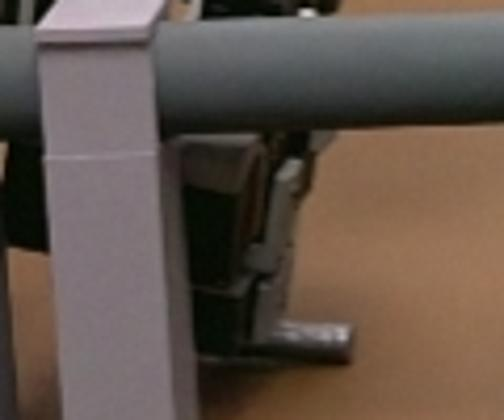

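>>> move(arm2={"joints": {"hand_index_mcp": -0.336, "hand_index_pip": 0.942, "hand_index_dip": -0.515, "hand_thumb_mcp": 0.06, "hand_thumb_ipl": 0.168}})

>>> move(arm2={"target": [0.096, 0.3775, 0.785, 0.4546, -0.5413, -0.6407, 0.2986], "speed": 0.05})

>>> move(arm2={"target": [0.096, 0.3775, 0.7465, 0.4546, -0.5413, -0.6407, 0.2986], "speed": 0.04}, cameras=["arm2_cam_wrist"])

>>> zoom_image(camera="arm2_cam_wrist", region=[560, 0, 896, 220])

Scene clock: 1637.97 s.
Joint torques (N m): arm1=[-0.38 2.61 8.53 2.45 0.08 -0.12] | arm2=[0.97 -11.05 2.84 -1.84 0.29 -0.11] | arm3=[0.38 -15.33 13.07 -0.72 0.89 -0.12]
Heat: arm1: hottest joint3_rad 42 °C; arm2: hottest joint2_rad 32 °C; arm3: hottest joint3_rad 42 °C.
move: arm2 off_target
Joint velocities: within noise
arm1, arm3: as last shown
arm1.index_mcp_current_ma: -2
arm1.index_abd_current_ma: -4
arm1.index_pip_current_ma: -3
arm1.index_dip_current_ma: 5
arm1.middle_mcp_current_ma: 13
arm1.middle_abd_current_ma: -17
arm1.middle_pip_current_ma: -4
arm1.middle_dip_current_ma: -3
arm1.ring_mcp_current_ma: 5
arm1.ring_abd_current_ma: -1
arm1.ring_pip_current_ma: 21
arm1.ring_dip_current_ma: 1
arm1.thumb_cmc_current_ma: -4
arm1.thumb_axl_current_ma: 3
arm1.thumb_mcp_current_ma: 14
arm1.thumb_ipl_current_ma: -7
arm2.joint_positions: joint1_rad=+0.668 joint2_rad=+1.930 joint3_rad=+0.916 joint4_rad=-1.538 joint5_rad=+0.725 joint6_rad=-0.694 hand_index_mcp=-0.384 hand_index_abd=+0.020 hand_index_pip=+0.924 hand_index_dip=-0.523 hand_middle_mcp=-0.304 hand_middle_abd=+0.001 hand_middle_pip=-0.619 hand_middle_dip=-0.612 hand_ring_mcp=-0.285 hand_ring_abd=+0.000 hand_ring_pip=-0.601 hand_ring_dip=-0.650 hand_thumb_cmc=-0.489 hand_thumb_axl=+0.679 hand_thumb_mcp=+0.047 hand_thumb_ipl=+0.173 hand_current_limit=+0.740 hand_speed=-0.800
arm2.joint_status: hand_index_mcp off_target (ended at -0.384, target -0.336); the others done
arm2.hand_state: blocked,goal,goal,goal,goal,goal,goal,goal,goal,goal,goal,goal,goal,goal,goal,goal
arm2.index_mcp_current_ma: -20
arm2.index_abd_current_ma: 10
arm2.index_pip_current_ma: -3
arm2.index_dip_current_ma: -11
arm2.middle_mcp_current_ma: -14
arm2.middle_abd_current_ma: 0
arm2.middle_pip_current_ma: -1
arm2.middle_dip_current_ma: 3
arm2.ring_mcp_current_ma: 14
arm2.ring_abd_current_ma: -5
arm2.ring_pip_current_ma: -1
arm2.ring_dip_current_ma: 0
arm2.thumb_cmc_current_ma: -12
arm2.thumb_axl_current_ma: 0
arm2.thumb_mcp_current_ma: -13
arm2.thumb_ipl_current_ma: -6
arm2.hand_goal_index_mcp: -0.336
arm2.hand_goal_index_abd: 0.000
arm2.hand_goal_index_pip: 0.942
arm2.hand_goal_index_dip: -0.514
arm2.hand_goal_middle_mcp: -0.300
arm2.hand_goal_middle_abd: 0.000
arm2.hand_goal_middle_pip: -0.620
arm2.hand_goal_middle_dip: -0.600
arm2.hand_goal_ring_mcp: -0.300
arm2.hand_goal_ring_abd: 0.000
arm2.hand_goal_ring_pip: -0.600
arm2.hand_goal_ring_dip: -0.640
arm2.hand_goal_thumb_cmc: -0.486
arm2.hand_goal_thumb_axl: 0.678
arm2.hand_goal_thumb_mcp: 0.060
arm2.hand_goal_thumb_ipl: 0.168
arm2.hand: x=+0.1008 y=+0.3740 z=+0.7694 quat_wxyz=(-0.447, +0.546, +0.640, -0.304)
arm2.hand_target: x=+0.0960 y=+0.3776 z=+0.7748 quat_wxyz=(-0.455, +0.541, +0.641, -0.299)
arm2.hand_status: not commanded
arm3.index_mcp_current_ma: 1
arm3.index_abd_current_ma: 6
arm3.index_dip_current_ma: 3
arm3.middle_mcp_current_ma: -12
arm3.middle_abd_current_ma: -2
arm3.middle_pip_current_ma: 6
arm3.middle_dip_current_ma: -4
arm3.ring_mcp_current_ma: -2
arm3.ring_abd_current_ma: -11
arm3.ring_dip_current_ma: 1
arm3.thumb_cmc_current_ma: 4
arm3.thumb_axl_current_ma: -4
arm3.thumb_mcp_current_ma: 3
arm3.thumb_ipl_current_ma: 8
pictures: none

Scene clock: 1638.93 s.
Joint torques (N m): arm1=[-0.38 2.55 8.53 2.47 0.08 -0.11] | arm2=[0.97 -10.99 3.12 -1.99 0.3 -0.11] | arm3=[0.38 -15.27 13.05 -0.72 0.89 -0.13]
Heat: arm1: hottest joint3_rad 42 °C; arm2: hottest joint2_rad 32 °C; arm3: hottest joint3_rad 42 °C.
move: arm2 done
Joint velocities: within noise
arm1: as last shown
arm1.index_mcp_current_ma: 3
arm1.index_abd_current_ma: -2
arm1.index_pip_current_ma: 8
arm1.index_dip_current_ma: -2
arm1.middle_mcp_current_ma: 1
arm1.middle_abd_current_ma: -4
arm1.middle_pip_current_ma: -11
arm1.middle_dip_current_ma: -22
arm1.ring_mcp_current_ma: 13
arm1.ring_abd_current_ma: 12
arm1.ring_pip_current_ma: -4
arm1.ring_dip_current_ma: -10
arm1.thumb_cmc_current_ma: -3
arm1.thumb_axl_current_ma: 2
arm1.thumb_mcp_current_ma: 18
arm1.thumb_ipl_current_ma: -8
arm2.joint_positions: joint1_rad=+0.668 joint2_rad=+1.906 joint3_rad=+0.916 joint4_rad=-1.561 joint5_rad=+0.725 joint6_rad=-0.695 hand_index_mcp=-0.384 hand_index_abd=+0.020 hand_index_pip=+0.924 hand_index_dip=-0.523 hand_middle_mcp=-0.301 hand_middle_abd=+0.001 hand_middle_pip=-0.619 hand_middle_dip=-0.612 hand_ring_mcp=-0.285 hand_ring_abd=+0.000 hand_ring_pip=-0.601 hand_ring_dip=-0.650 hand_thumb_cmc=-0.489 hand_thumb_axl=+0.679 hand_thumb_mcp=+0.047 hand_thumb_ipl=+0.173 hand_current_limit=+0.740 hand_speed=-0.800
arm2.joint_status: not commanded
arm2.hand_state: blocked,goal,goal,goal,goal,goal,goal,goal,goal,goal,goal,goal,goal,goal,goal,goal
arm2.index_mcp_current_ma: -19
arm2.index_abd_current_ma: 10
arm2.index_pip_current_ma: -4
arm2.index_dip_current_ma: -5
arm2.middle_mcp_current_ma: -10
arm2.middle_abd_current_ma: 2
arm2.middle_pip_current_ma: 2
arm2.middle_dip_current_ma: 2
arm2.ring_mcp_current_ma: 7
arm2.ring_abd_current_ma: -6
arm2.ring_pip_current_ma: -4
arm2.ring_dip_current_ma: -6
arm2.thumb_cmc_current_ma: -4
arm2.thumb_axl_current_ma: -4
arm2.thumb_mcp_current_ma: -9
arm2.thumb_ipl_current_ma: -7
arm2.hand_goal_index_mcp: -0.336
arm2.hand_goal_index_abd: 0.000
arm2.hand_goal_index_pip: 0.942
arm2.hand_goal_index_dip: -0.514
arm2.hand_goal_middle_mcp: -0.300
arm2.hand_goal_middle_abd: 0.000
arm2.hand_goal_middle_pip: -0.620
arm2.hand_goal_middle_dip: -0.600
arm2.hand_goal_ring_mcp: -0.300
arm2.hand_goal_ring_abd: 0.000
arm2.hand_goal_ring_pip: -0.600
arm2.hand_goal_ring_dip: -0.640
arm2.hand_goal_thumb_cmc: -0.486
arm2.hand_goal_thumb_axl: 0.678
arm2.hand_goal_thumb_mcp: 0.060
arm2.hand_goal_thumb_ipl: 0.168
arm2.hand: x=+0.1009 y=+0.3740 z=+0.7787 quat_wxyz=(-0.447, +0.546, +0.640, -0.304)
arm2.hand_target: x=+0.0960 y=+0.3776 z=+0.7848 quat_wxyz=(-0.455, +0.541, +0.641, -0.299)
arm2.hand_status: done (0.009 m and 1.3 deg from the pose sent, 0.017 m and 1.2 deg at the start)
arm3.joint_positions: joint1_rad=+0.795 joint2_rad=+1.802 joint3_rad=+1.581 joint4_rad=-1.588 joint5_rad=+0.637 joint6_rad=-0.438 hand_index_mcp=+0.740 hand_index_abd=-0.009 hand_index_pip=+0.571 hand_index_dip=+0.696 hand_middle_mcp=+0.741 hand_middle_abd=-0.008 hand_middle_pip=+0.568 hand_middle_dip=+0.696 hand_ring_mcp=+0.742 hand_ring_abd=-0.007 hand_ring_pip=+0.565 hand_ring_dip=+0.693 hand_thumb_cmc=+0.707 hand_thumb_axl=+0.677 hand_thumb_mcp=+0.220 hand_thumb_ipl=+0.168 hand_current_limit=+0.400 hand_speed=-0.600
arm3.joint_status: not commanded
arm3.hand_state: goal,goal,goal,goal,goal,goal,goal,goal,goal,goal,goal,goal,goal,goal,goal,goal
arm3.index_mcp_current_ma: -6
arm3.index_abd_current_ma: 4
arm3.index_pip_current_ma: 10
arm3.index_dip_current_ma: 9
arm3.middle_mcp_current_ma: -8
arm3.middle_abd_current_ma: 5
arm3.middle_pip_current_ma: 3
arm3.middle_dip_current_ma: 0
arm3.ring_mcp_current_ma: -3
arm3.ring_abd_current_ma: -12
arm3.ring_pip_current_ma: -11
arm3.ring_dip_current_ma: 1
arm3.thumb_cmc_current_ma: 2
arm3.thumb_axl_current_ma: -2
arm3.thumb_mcp_current_ma: 5
arm3.thumb_ipl_current_ma: 7
arm3.hand_goal_index_mcp: 0.754
arm3.hand_goal_index_abd: 0.000
arm3.hand_goal_index_pip: 0.576
arm3.hand_goal_index_dip: 0.696
arm3.hand_goal_middle_mcp: 0.754
arm3.hand_goal_middle_abd: 0.000
arm3.hand_goal_middle_pip: 0.576
arm3.hand_goal_middle_dip: 0.696
arm3.hand_goal_ring_mcp: 0.754
arm3.hand_goal_ring_abd: 0.000
arm3.hand_goal_ring_pip: 0.576
arm3.hand_goal_ring_dip: 0.696
arm3.hand_goal_thumb_cmc: 0.714
arm3.hand_goal_thumb_axl: 0.678
arm3.hand_goal_thumb_mcp: 0.226
arm3.hand_goal_thumb_ipl: 0.168
arm3.hand: x=-0.3545 y=-0.1756 z=+0.9563 quat_wxyz=(+0.326, -0.579, +0.746, -0.053)
arm3.hand_target: x=-0.3657 y=-0.1697 z=+0.9769 quat_wxyz=(+0.325, -0.581, +0.745, -0.035)
arm3.hand_status: not commanded
pictures: none

Scene clock: 1640.40 s.
Joint torques (N m): arm1=[-0.32 2.55 8.53 2.47 0.08 -0.11] | arm2=[1.03 -8.94 2.58 -0.61 0.22 -0.11] | arm3=[0.38 -15.33 13.05 -0.73 0.89 -0.13]
Heat: arm1: hottest joint3_rad 42 °C; arm2: hottest joint2_rad 32 °C; arm3: hottest joint3_rad 42 °C.
move: arm2 done
Joint velocities: within noise
arm1, arm3: as last shown
arm1.index_mcp_current_ma: -6
arm1.index_abd_current_ma: -5
arm1.index_pip_current_ma: 13
arm1.index_dip_current_ma: 1
arm1.middle_mcp_current_ma: -4
arm1.middle_abd_current_ma: -15
arm1.middle_pip_current_ma: 5
arm1.middle_dip_current_ma: -12
arm1.ring_mcp_current_ma: 4
arm1.ring_abd_current_ma: 5
arm1.ring_pip_current_ma: -2
arm1.ring_dip_current_ma: -3
arm1.thumb_cmc_current_ma: -13
arm1.thumb_axl_current_ma: 1
arm1.thumb_mcp_current_ma: 6
arm1.thumb_ipl_current_ma: -4
arm2.joint_positions: joint1_rad=+0.668 joint2_rad=+1.968 joint3_rad=+0.916 joint4_rad=-1.495 joint5_rad=+0.726 joint6_rad=-0.695 hand_index_mcp=-0.371 hand_index_abd=+0.018 hand_index_pip=+0.925 hand_index_dip=-0.535 hand_middle_mcp=-0.301 hand_middle_abd=+0.001 hand_middle_pip=-0.619 hand_middle_dip=-0.612 hand_ring_mcp=-0.285 hand_ring_abd=+0.000 hand_ring_pip=-0.601 hand_ring_dip=-0.650 hand_thumb_cmc=-0.490 hand_thumb_axl=+0.679 hand_thumb_mcp=+0.048 hand_thumb_ipl=+0.174 hand_current_limit=+0.740 hand_speed=-0.800
arm2.joint_status: not commanded
arm2.hand_state: blocked,goal,goal,blocked,goal,goal,goal,goal,goal,goal,goal,goal,goal,goal,goal,goal
arm2.index_mcp_current_ma: -6
arm2.index_abd_current_ma: 12
arm2.index_pip_current_ma: 3
arm2.index_dip_current_ma: -14
arm2.middle_mcp_current_ma: -9
arm2.middle_abd_current_ma: 7
arm2.middle_pip_current_ma: 4
arm2.middle_dip_current_ma: 4
arm2.ring_mcp_current_ma: 11
arm2.ring_abd_current_ma: 1
arm2.ring_pip_current_ma: -6
arm2.ring_dip_current_ma: -2
arm2.thumb_cmc_current_ma: -8
arm2.thumb_axl_current_ma: -9
arm2.thumb_mcp_current_ma: -13
arm2.thumb_ipl_current_ma: -6
arm2.hand_goal_index_mcp: -0.336
arm2.hand_goal_index_abd: 0.000
arm2.hand_goal_index_pip: 0.942
arm2.hand_goal_index_dip: -0.514
arm2.hand_goal_middle_mcp: -0.300
arm2.hand_goal_middle_abd: 0.000
arm2.hand_goal_middle_pip: -0.620
arm2.hand_goal_middle_dip: -0.600
arm2.hand_goal_ring_mcp: -0.300
arm2.hand_goal_ring_abd: 0.000
arm2.hand_goal_ring_pip: -0.600
arm2.hand_goal_ring_dip: -0.640
arm2.hand_goal_thumb_cmc: -0.486
arm2.hand_goal_thumb_axl: 0.678
arm2.hand_goal_thumb_mcp: 0.060
arm2.hand_goal_thumb_ipl: 0.168
arm2.hand: x=+0.1013 y=+0.3729 z=+0.7537 quat_wxyz=(-0.445, +0.547, +0.640, -0.305)
arm2.hand_target: x=+0.0960 y=+0.3776 z=+0.7468 quat_wxyz=(-0.455, +0.542, +0.641, -0.299)
arm2.hand_status: done (0.010 m and 1.5 deg from the pose sent, 0.033 m and 1.3 deg at the start)
arm3.index_mcp_current_ma: 1
arm3.index_pip_current_ma: 7
arm3.index_dip_current_ma: 5
arm3.middle_mcp_current_ma: -10
arm3.middle_dip_current_ma: 2
arm3.ring_mcp_current_ma: -5
arm3.ring_abd_current_ma: -10
arm3.ring_pip_current_ma: -5
arm3.ring_dip_current_ma: 0
arm3.thumb_cmc_current_ma: 5
arm3.thumb_axl_current_ma: 0
arm3.thumb_mcp_current_ma: 0
arm3.thumb_ipl_current_ma: 4

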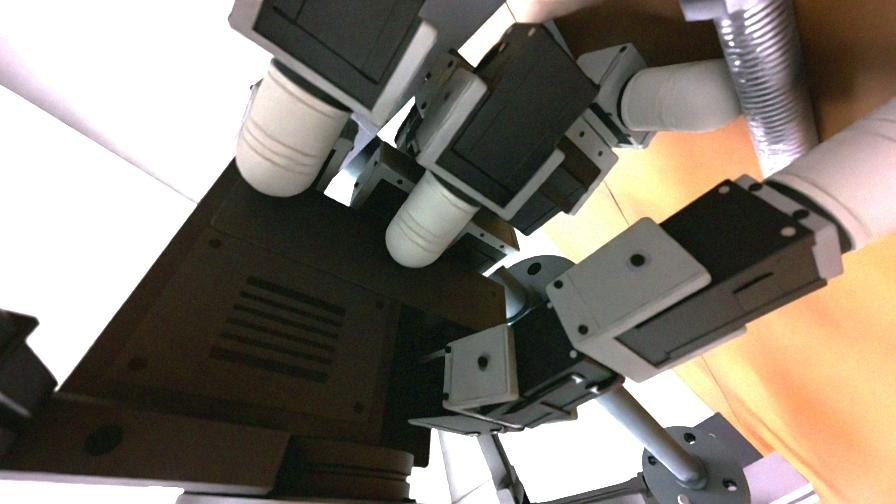

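Scaled by 1.500.

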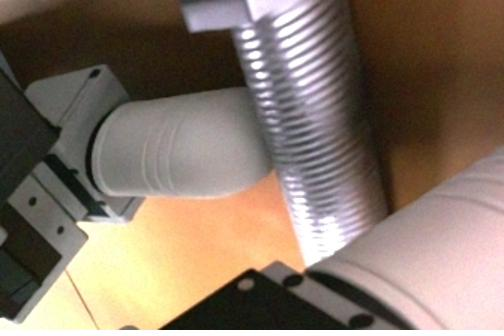

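>>> move(arm2={"joints": {"hand_thumb_mcp": -0.15}}, cameras=["arm2_cam_wrist"])

>>> zoom_image(camera="arm2_cam_wrist", region=[560, 0, 896, 220])

Scene clock: 1644.87 s.
Joint torques (N m): arm1=[-0.32 2.55 8.53 2.47 0.08 -0.12] | arm2=[1.03 -8.88 2.58 -0.61 0.22 -0.11] | arm3=[0.32 -15.33 13.05 -0.69 0.89 -0.13]
Heat: arm1: hottest joint3_rad 42 °C; arm2: hottest joint2_rad 32 °C; arm3: hottest joint3_rad 42 °C.
move: arm2 off_target
Joint velocities: within noise
arm1, arm3: as last shown
arm1.index_mcp_current_ma: 6
arm1.index_abd_current_ma: -6
arm1.index_pip_current_ma: -5
arm1.index_dip_current_ma: 0
arm1.middle_mcp_current_ma: 6
arm1.middle_abd_current_ma: -7
arm1.middle_pip_current_ma: 3
arm1.middle_dip_current_ma: -2
arm1.ring_mcp_current_ma: 17
arm1.ring_abd_current_ma: 9
arm1.ring_pip_current_ma: -5
arm1.ring_dip_current_ma: -11
arm1.thumb_cmc_current_ma: -18
arm1.thumb_axl_current_ma: -6
arm1.thumb_ipl_current_ma: -1
arm2.joint_positions: joint1_rad=+0.668 joint2_rad=+1.968 joint3_rad=+0.916 joint4_rad=-1.495 joint5_rad=+0.726 joint6_rad=-0.695 hand_index_mcp=-0.371 hand_index_abd=+0.017 hand_index_pip=+0.926 hand_index_dip=-0.535 hand_middle_mcp=-0.301 hand_middle_abd=+0.001 hand_middle_pip=-0.619 hand_middle_dip=-0.612 hand_ring_mcp=-0.285 hand_ring_abd=+0.000 hand_ring_pip=-0.601 hand_ring_dip=-0.650 hand_thumb_cmc=-0.490 hand_thumb_axl=+0.679 hand_thumb_mcp=+0.030 hand_thumb_ipl=+0.201 hand_current_limit=+0.740 hand_speed=-0.800
arm2.joint_status: hand_thumb_mcp off_target (ended at +0.030, target -0.150)
arm2.hand_state: blocked,goal,goal,blocked,goal,goal,goal,goal,goal,goal,goal,goal,goal,goal,blocked,blocked
arm2.index_mcp_current_ma: -12
arm2.index_abd_current_ma: 13
arm2.index_pip_current_ma: -2
arm2.index_dip_current_ma: -16
arm2.middle_mcp_current_ma: -7
arm2.middle_abd_current_ma: 7
arm2.middle_pip_current_ma: -2
arm2.middle_dip_current_ma: 2
arm2.ring_mcp_current_ma: 9
arm2.ring_abd_current_ma: -3
arm2.ring_pip_current_ma: -10
arm2.ring_dip_current_ma: -5
arm2.thumb_cmc_current_ma: -10
arm2.thumb_axl_current_ma: 0
arm2.thumb_mcp_current_ma: 155
arm2.thumb_ipl_current_ma: 20
arm2.hand_goal_index_mcp: -0.336
arm2.hand_goal_index_abd: 0.000
arm2.hand_goal_index_pip: 0.942
arm2.hand_goal_index_dip: -0.514
arm2.hand_goal_middle_mcp: -0.300
arm2.hand_goal_middle_abd: 0.000
arm2.hand_goal_middle_pip: -0.620
arm2.hand_goal_middle_dip: -0.600
arm2.hand_goal_ring_mcp: -0.300
arm2.hand_goal_ring_abd: 0.000
arm2.hand_goal_ring_pip: -0.600
arm2.hand_goal_ring_dip: -0.640
arm2.hand_goal_thumb_cmc: -0.486
arm2.hand_goal_thumb_axl: 0.678
arm2.hand_goal_thumb_mcp: -0.150
arm2.hand_goal_thumb_ipl: 0.168
arm2.hand: x=+0.1013 y=+0.3729 z=+0.7537 quat_wxyz=(-0.445, +0.547, +0.640, -0.305)
arm2.hand_target: x=+0.0960 y=+0.3776 z=+0.7468 quat_wxyz=(-0.455, +0.542, +0.641, -0.299)
arm2.hand_status: not commanded
arm3.index_mcp_current_ma: -4
arm3.index_abd_current_ma: 3
arm3.index_pip_current_ma: 12
arm3.index_dip_current_ma: 7
arm3.middle_mcp_current_ma: -7
arm3.middle_abd_current_ma: -2
arm3.middle_pip_current_ma: 6
arm3.middle_dip_current_ma: 1
arm3.ring_mcp_current_ma: 2
arm3.ring_abd_current_ma: -8
arm3.ring_pip_current_ma: -7
arm3.ring_dip_current_ma: -2
arm3.thumb_axl_current_ma: -3
arm3.thumb_mcp_current_ma: 6
arm3.thumb_ipl_current_ma: 3

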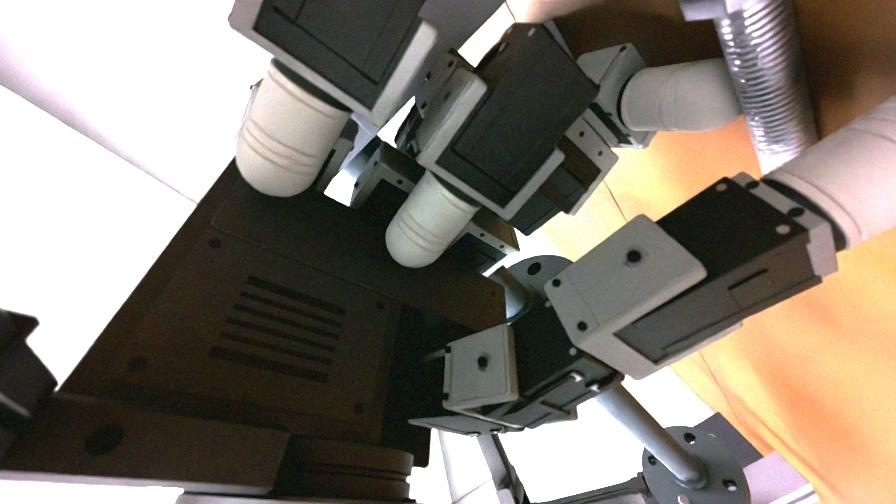

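Scaled by 1.500.

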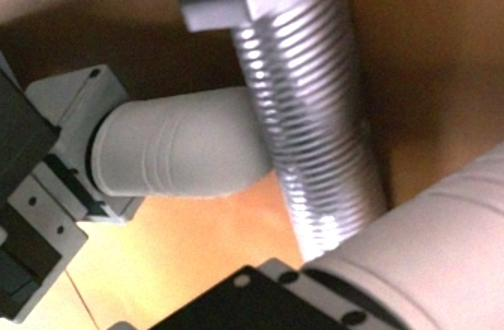

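>>> move(arm2={"joints": {"hand_thumb_mcp": -0.32, "hand_thumb_ipl": 0.10}}, cameras=["arm2_cam_wrist"])

>>> zoom_image(camera="arm2_cam_wrist", region=[560, 0, 896, 220])

Scene clock: 1651.97 s.
Joint torques (N m): arm1=[-0.38 2.55 8.53 2.45 0.08 -0.12] | arm2=[1.03 -8.88 2.59 -0.66 0.22 -0.11] | arm3=[0.32 -15.33 13.05 -0.7 0.89 -0.12]
Heat: arm1: hottest joint3_rad 42 °C; arm2: hottest joint2_rad 32 °C; arm3: hottest joint3_rad 42 °C.
move: arm2 off_target
Joint velocities: arm1=[within noise] | arm2=[within noise] | arm3=[0.005 -0.015 -0.012 0.002 -0.037 -0.168]
arm1.joint_positions: joint1_rad=-0.143 joint2_rad=+0.611 joint3_rad=+1.333 joint4_rad=-1.370 joint5_rad=-0.068 joint6_rad=+1.161 hand_index_mcp=+0.753 hand_index_abd=+0.000 hand_index_pip=+0.577 hand_index_dip=+0.696 hand_middle_mcp=+0.753 hand_middle_abd=+0.000 hand_middle_pip=+0.577 hand_middle_dip=+0.696 hand_ring_mcp=+0.754 hand_ring_abd=+0.000 hand_ring_pip=+0.577 hand_ring_dip=+0.696 hand_thumb_cmc=+0.714 hand_thumb_axl=+0.677 hand_thumb_mcp=+0.225 hand_thumb_ipl=+0.168 hand_current_limit=+0.400 hand_speed=-0.600
arm1.joint_status: not commanded
arm1.hand_state: goal,goal,goal,goal,goal,goal,goal,goal,goal,goal,goal,goal,goal,goal,goal,goal
arm1.index_mcp_current_ma: -5
arm1.index_abd_current_ma: -14
arm1.index_pip_current_ma: 16
arm1.index_dip_current_ma: 1
arm1.middle_mcp_current_ma: -13
arm1.middle_abd_current_ma: 3
arm1.middle_pip_current_ma: -6
arm1.middle_dip_current_ma: 15
arm1.ring_mcp_current_ma: 18
arm1.ring_abd_current_ma: 4
arm1.ring_pip_current_ma: 8
arm1.ring_dip_current_ma: -13
arm1.thumb_cmc_current_ma: -3
arm1.thumb_axl_current_ma: 0
arm1.thumb_mcp_current_ma: 19
arm1.thumb_ipl_current_ma: -2
arm1.hand_goal_index_mcp: 0.754
arm1.hand_goal_index_abd: 0.000
arm1.hand_goal_index_pip: 0.576
arm1.hand_goal_index_dip: 0.696
arm1.hand_goal_middle_mcp: 0.754
arm1.hand_goal_middle_abd: 0.000
arm1.hand_goal_middle_pip: 0.576
arm1.hand_goal_middle_dip: 0.696
arm1.hand_goal_ring_mcp: 0.754
arm1.hand_goal_ring_abd: 0.000
arm1.hand_goal_ring_pip: 0.576
arm1.hand_goal_ring_dip: 0.696
arm1.hand_goal_thumb_cmc: 0.714
arm1.hand_goal_thumb_axl: 0.678
arm1.hand_goal_thumb_mcp: 0.226
arm1.hand_goal_thumb_ipl: 0.168
arm1.hand: x=+0.3141 y=+0.0975 z=+1.3322 quat_wxyz=(+0.435, +0.150, -0.883, -0.092)
arm1.hand_target: x=+0.3163 y=+0.0987 z=+1.3429 quat_wxyz=(+0.445, +0.147, -0.878, -0.096)
arm1.hand_status: not commanded
arm2.joint_positions: joint1_rad=+0.668 joint2_rad=+1.968 joint3_rad=+0.916 joint4_rad=-1.494 joint5_rad=+0.726 joint6_rad=-0.695 hand_index_mcp=-0.368 hand_index_abd=+0.013 hand_index_pip=+0.926 hand_index_dip=-0.537 hand_middle_mcp=-0.301 hand_middle_abd=+0.001 hand_middle_pip=-0.619 hand_middle_dip=-0.612 hand_ring_mcp=-0.285 hand_ring_abd=+0.000 hand_ring_pip=-0.601 hand_ring_dip=-0.650 hand_thumb_cmc=-0.492 hand_thumb_axl=+0.679 hand_thumb_mcp=+0.027 hand_thumb_ipl=+0.202 hand_current_limit=+0.740 hand_speed=-0.800
arm2.joint_status: hand_thumb_mcp off_target (ended at +0.027, target -0.320); hand_thumb_ipl off_target (ended at +0.202, target +0.100)
arm2.hand_state: blocked,goal,goal,blocked,goal,goal,goal,goal,goal,goal,goal,goal,goal,goal,blocked,blocked
arm2.index_mcp_current_ma: -5
arm2.index_abd_current_ma: 8
arm2.index_pip_current_ma: 0
arm2.index_dip_current_ma: -13
arm2.middle_mcp_current_ma: -14
arm2.middle_abd_current_ma: 4
arm2.middle_pip_current_ma: 3
arm2.middle_dip_current_ma: 8
arm2.ring_mcp_current_ma: 3
arm2.ring_abd_current_ma: -5
arm2.ring_pip_current_ma: -4
arm2.ring_dip_current_ma: -5
arm2.thumb_cmc_current_ma: -12
arm2.thumb_axl_current_ma: 2
arm2.thumb_mcp_current_ma: 351
arm2.thumb_ipl_current_ma: 76
arm2.hand_goal_index_mcp: -0.336
arm2.hand_goal_index_abd: 0.000
arm2.hand_goal_index_pip: 0.942
arm2.hand_goal_index_dip: -0.514
arm2.hand_goal_middle_mcp: -0.300
arm2.hand_goal_middle_abd: 0.000
arm2.hand_goal_middle_pip: -0.620
arm2.hand_goal_middle_dip: -0.600
arm2.hand_goal_ring_mcp: -0.300
arm2.hand_goal_ring_abd: 0.000
arm2.hand_goal_ring_pip: -0.600
arm2.hand_goal_ring_dip: -0.640
arm2.hand_goal_thumb_cmc: -0.486
arm2.hand_goal_thumb_axl: 0.678
arm2.hand_goal_thumb_mcp: -0.320
arm2.hand_goal_thumb_ipl: 0.100
arm2.hand: x=+0.1014 y=+0.3727 z=+0.7535 quat_wxyz=(-0.445, +0.547, +0.640, -0.305)
arm2.hand_target: x=+0.0960 y=+0.3776 z=+0.7468 quat_wxyz=(-0.455, +0.542, +0.641, -0.299)
arm2.hand_status: not commanded
arm3: as last shown
arm3.index_mcp_current_ma: 0
arm3.index_abd_current_ma: 5
arm3.index_pip_current_ma: 8
arm3.index_dip_current_ma: 8
arm3.middle_mcp_current_ma: -12
arm3.middle_abd_current_ma: 1
arm3.middle_pip_current_ma: 3
arm3.middle_dip_current_ma: 4
arm3.ring_mcp_current_ma: -4
arm3.ring_abd_current_ma: -11
arm3.ring_dip_current_ma: 5
arm3.thumb_axl_current_ma: -7
arm3.thumb_mcp_current_ma: 3
arm3.thumb_ipl_current_ma: 8

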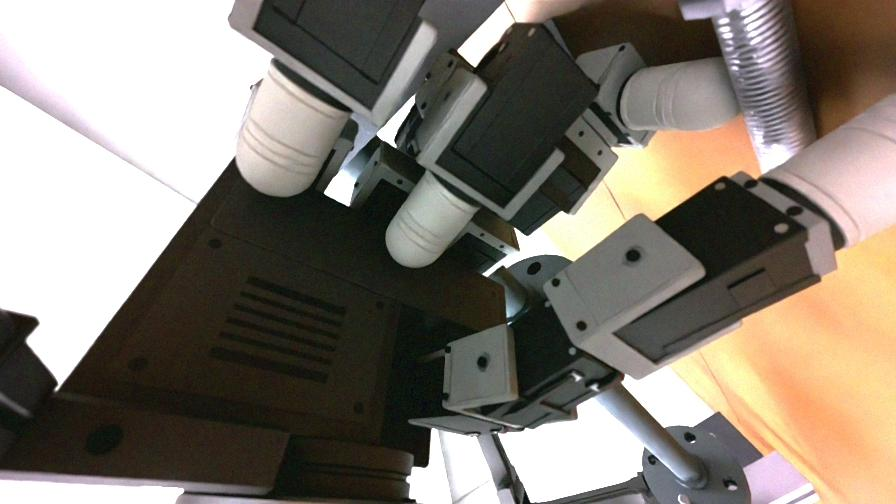

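Scaled by 1.500.

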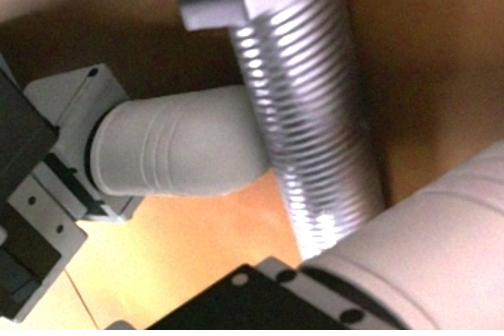

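>>> move(arm2={"target": [0.096, 0.3775, 0.7565, 0.4546, -0.5413, -0.6407, 0.2986], "speed": 0.03}, cameras=["arm2_cam_wrist"])

>>> zoom_image(camera="arm2_cam_wrist", region=[560, 0, 896, 220])

Scene clock: 1659.37 s.
Joint torques (N m): arm1=[-0.38 2.55 8.53 2.44 0.08 -0.12] | arm2=[0.97 -10.4 2.58 -1.72 0.25 -0.11] | arm3=[0.38 -15.38 13.05 -0.72 0.9 -0.12]
Heat: arm1: hottest joint3_rad 42 °C; arm2: hottest joint2_rad 32 °C; arm3: hottest joint3_rad 42 °C.
move: arm2 done
Joint velocities: within noise
arm1, arm3: as last shown
arm1.index_mcp_current_ma: -13
arm1.index_abd_current_ma: 7
arm1.index_pip_current_ma: 9
arm1.index_dip_current_ma: 9
arm1.middle_mcp_current_ma: 2
arm1.middle_abd_current_ma: 1
arm1.middle_pip_current_ma: -7
arm1.middle_dip_current_ma: -9
arm1.ring_mcp_current_ma: 11
arm1.ring_abd_current_ma: 9
arm1.ring_pip_current_ma: 4
arm1.ring_dip_current_ma: 4
arm1.thumb_cmc_current_ma: 11
arm1.thumb_axl_current_ma: 6
arm1.thumb_mcp_current_ma: 23
arm1.thumb_ipl_current_ma: 9
arm2.joint_positions: joint1_rad=+0.668 joint2_rad=+1.964 joint3_rad=+0.916 joint4_rad=-1.494 joint5_rad=+0.726 joint6_rad=-0.695 hand_index_mcp=-0.363 hand_index_abd=+0.016 hand_index_pip=+0.926 hand_index_dip=-0.530 hand_middle_mcp=-0.301 hand_middle_abd=+0.001 hand_middle_pip=-0.619 hand_middle_dip=-0.612 hand_ring_mcp=-0.285 hand_ring_abd=+0.000 hand_ring_pip=-0.601 hand_ring_dip=-0.650 hand_thumb_cmc=-0.498 hand_thumb_axl=+0.676 hand_thumb_mcp=-0.038 hand_thumb_ipl=+0.202 hand_current_limit=+0.740 hand_speed=-0.800
arm2.joint_status: not commanded
arm2.hand_state: blocked,goal,goal,goal,goal,goal,goal,goal,goal,goal,goal,goal,goal,goal,blocked,blocked
arm2.index_mcp_current_ma: -4
arm2.index_abd_current_ma: 13
arm2.index_pip_current_ma: -2
arm2.index_dip_current_ma: -13
arm2.middle_mcp_current_ma: -12
arm2.middle_abd_current_ma: -1
arm2.middle_pip_current_ma: 6
arm2.middle_dip_current_ma: 1
arm2.ring_mcp_current_ma: 8
arm2.ring_abd_current_ma: -8
arm2.ring_pip_current_ma: -7
arm2.ring_dip_current_ma: 1
arm2.thumb_cmc_current_ma: -9
arm2.thumb_axl_current_ma: -1
arm2.thumb_mcp_current_ma: 268
arm2.thumb_ipl_current_ma: 82
arm2.hand_goal_index_mcp: -0.336
arm2.hand_goal_index_abd: 0.000
arm2.hand_goal_index_pip: 0.942
arm2.hand_goal_index_dip: -0.514
arm2.hand_goal_middle_mcp: -0.300
arm2.hand_goal_middle_abd: 0.000
arm2.hand_goal_middle_pip: -0.620
arm2.hand_goal_middle_dip: -0.600
arm2.hand_goal_ring_mcp: -0.300
arm2.hand_goal_ring_abd: 0.000
arm2.hand_goal_ring_pip: -0.600
arm2.hand_goal_ring_dip: -0.640
arm2.hand_goal_thumb_cmc: -0.486
arm2.hand_goal_thumb_axl: 0.678
arm2.hand_goal_thumb_mcp: -0.320
arm2.hand_goal_thumb_ipl: 0.100
arm2.on_its_own: hand_thumb_mcp moved -0.064 toward your old target -0.320
arm2.hand: x=+0.1019 y=+0.3722 z=+0.7543 quat_wxyz=(-0.443, +0.548, +0.640, -0.305)
arm2.hand_target: x=+0.0960 y=+0.3775 z=+0.7564 quat_wxyz=(-0.455, +0.542, +0.641, -0.299)
arm2.hand_status: done (0.008 m and 1.7 deg from the pose sent, 0.008 m and 1.5 deg at the start)
arm3.index_mcp_current_ma: 3
arm3.index_abd_current_ma: 2
arm3.index_pip_current_ma: 11
arm3.index_dip_current_ma: 2
arm3.middle_mcp_current_ma: -13
arm3.middle_abd_current_ma: 3
arm3.middle_pip_current_ma: 9
arm3.middle_dip_current_ma: 0
arm3.ring_mcp_current_ma: -6
arm3.ring_abd_current_ma: -9
arm3.ring_pip_current_ma: -9
arm3.ring_dip_current_ma: 3
arm3.thumb_cmc_current_ma: 1
arm3.thumb_axl_current_ma: -5
arm3.thumb_mcp_current_ma: 0
arm3.thumb_ipl_current_ma: 6

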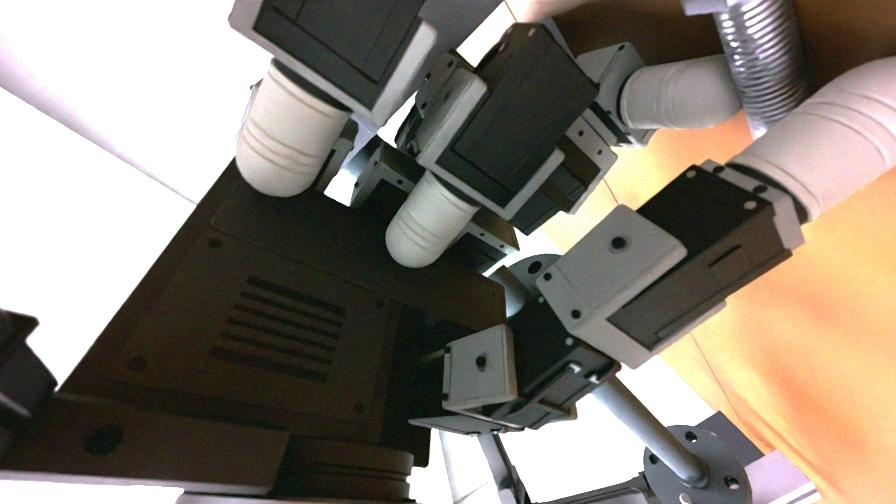

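Scaled by 1.500.

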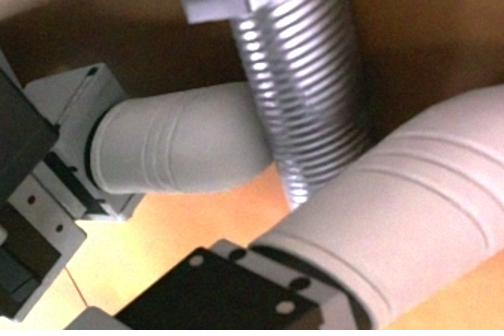

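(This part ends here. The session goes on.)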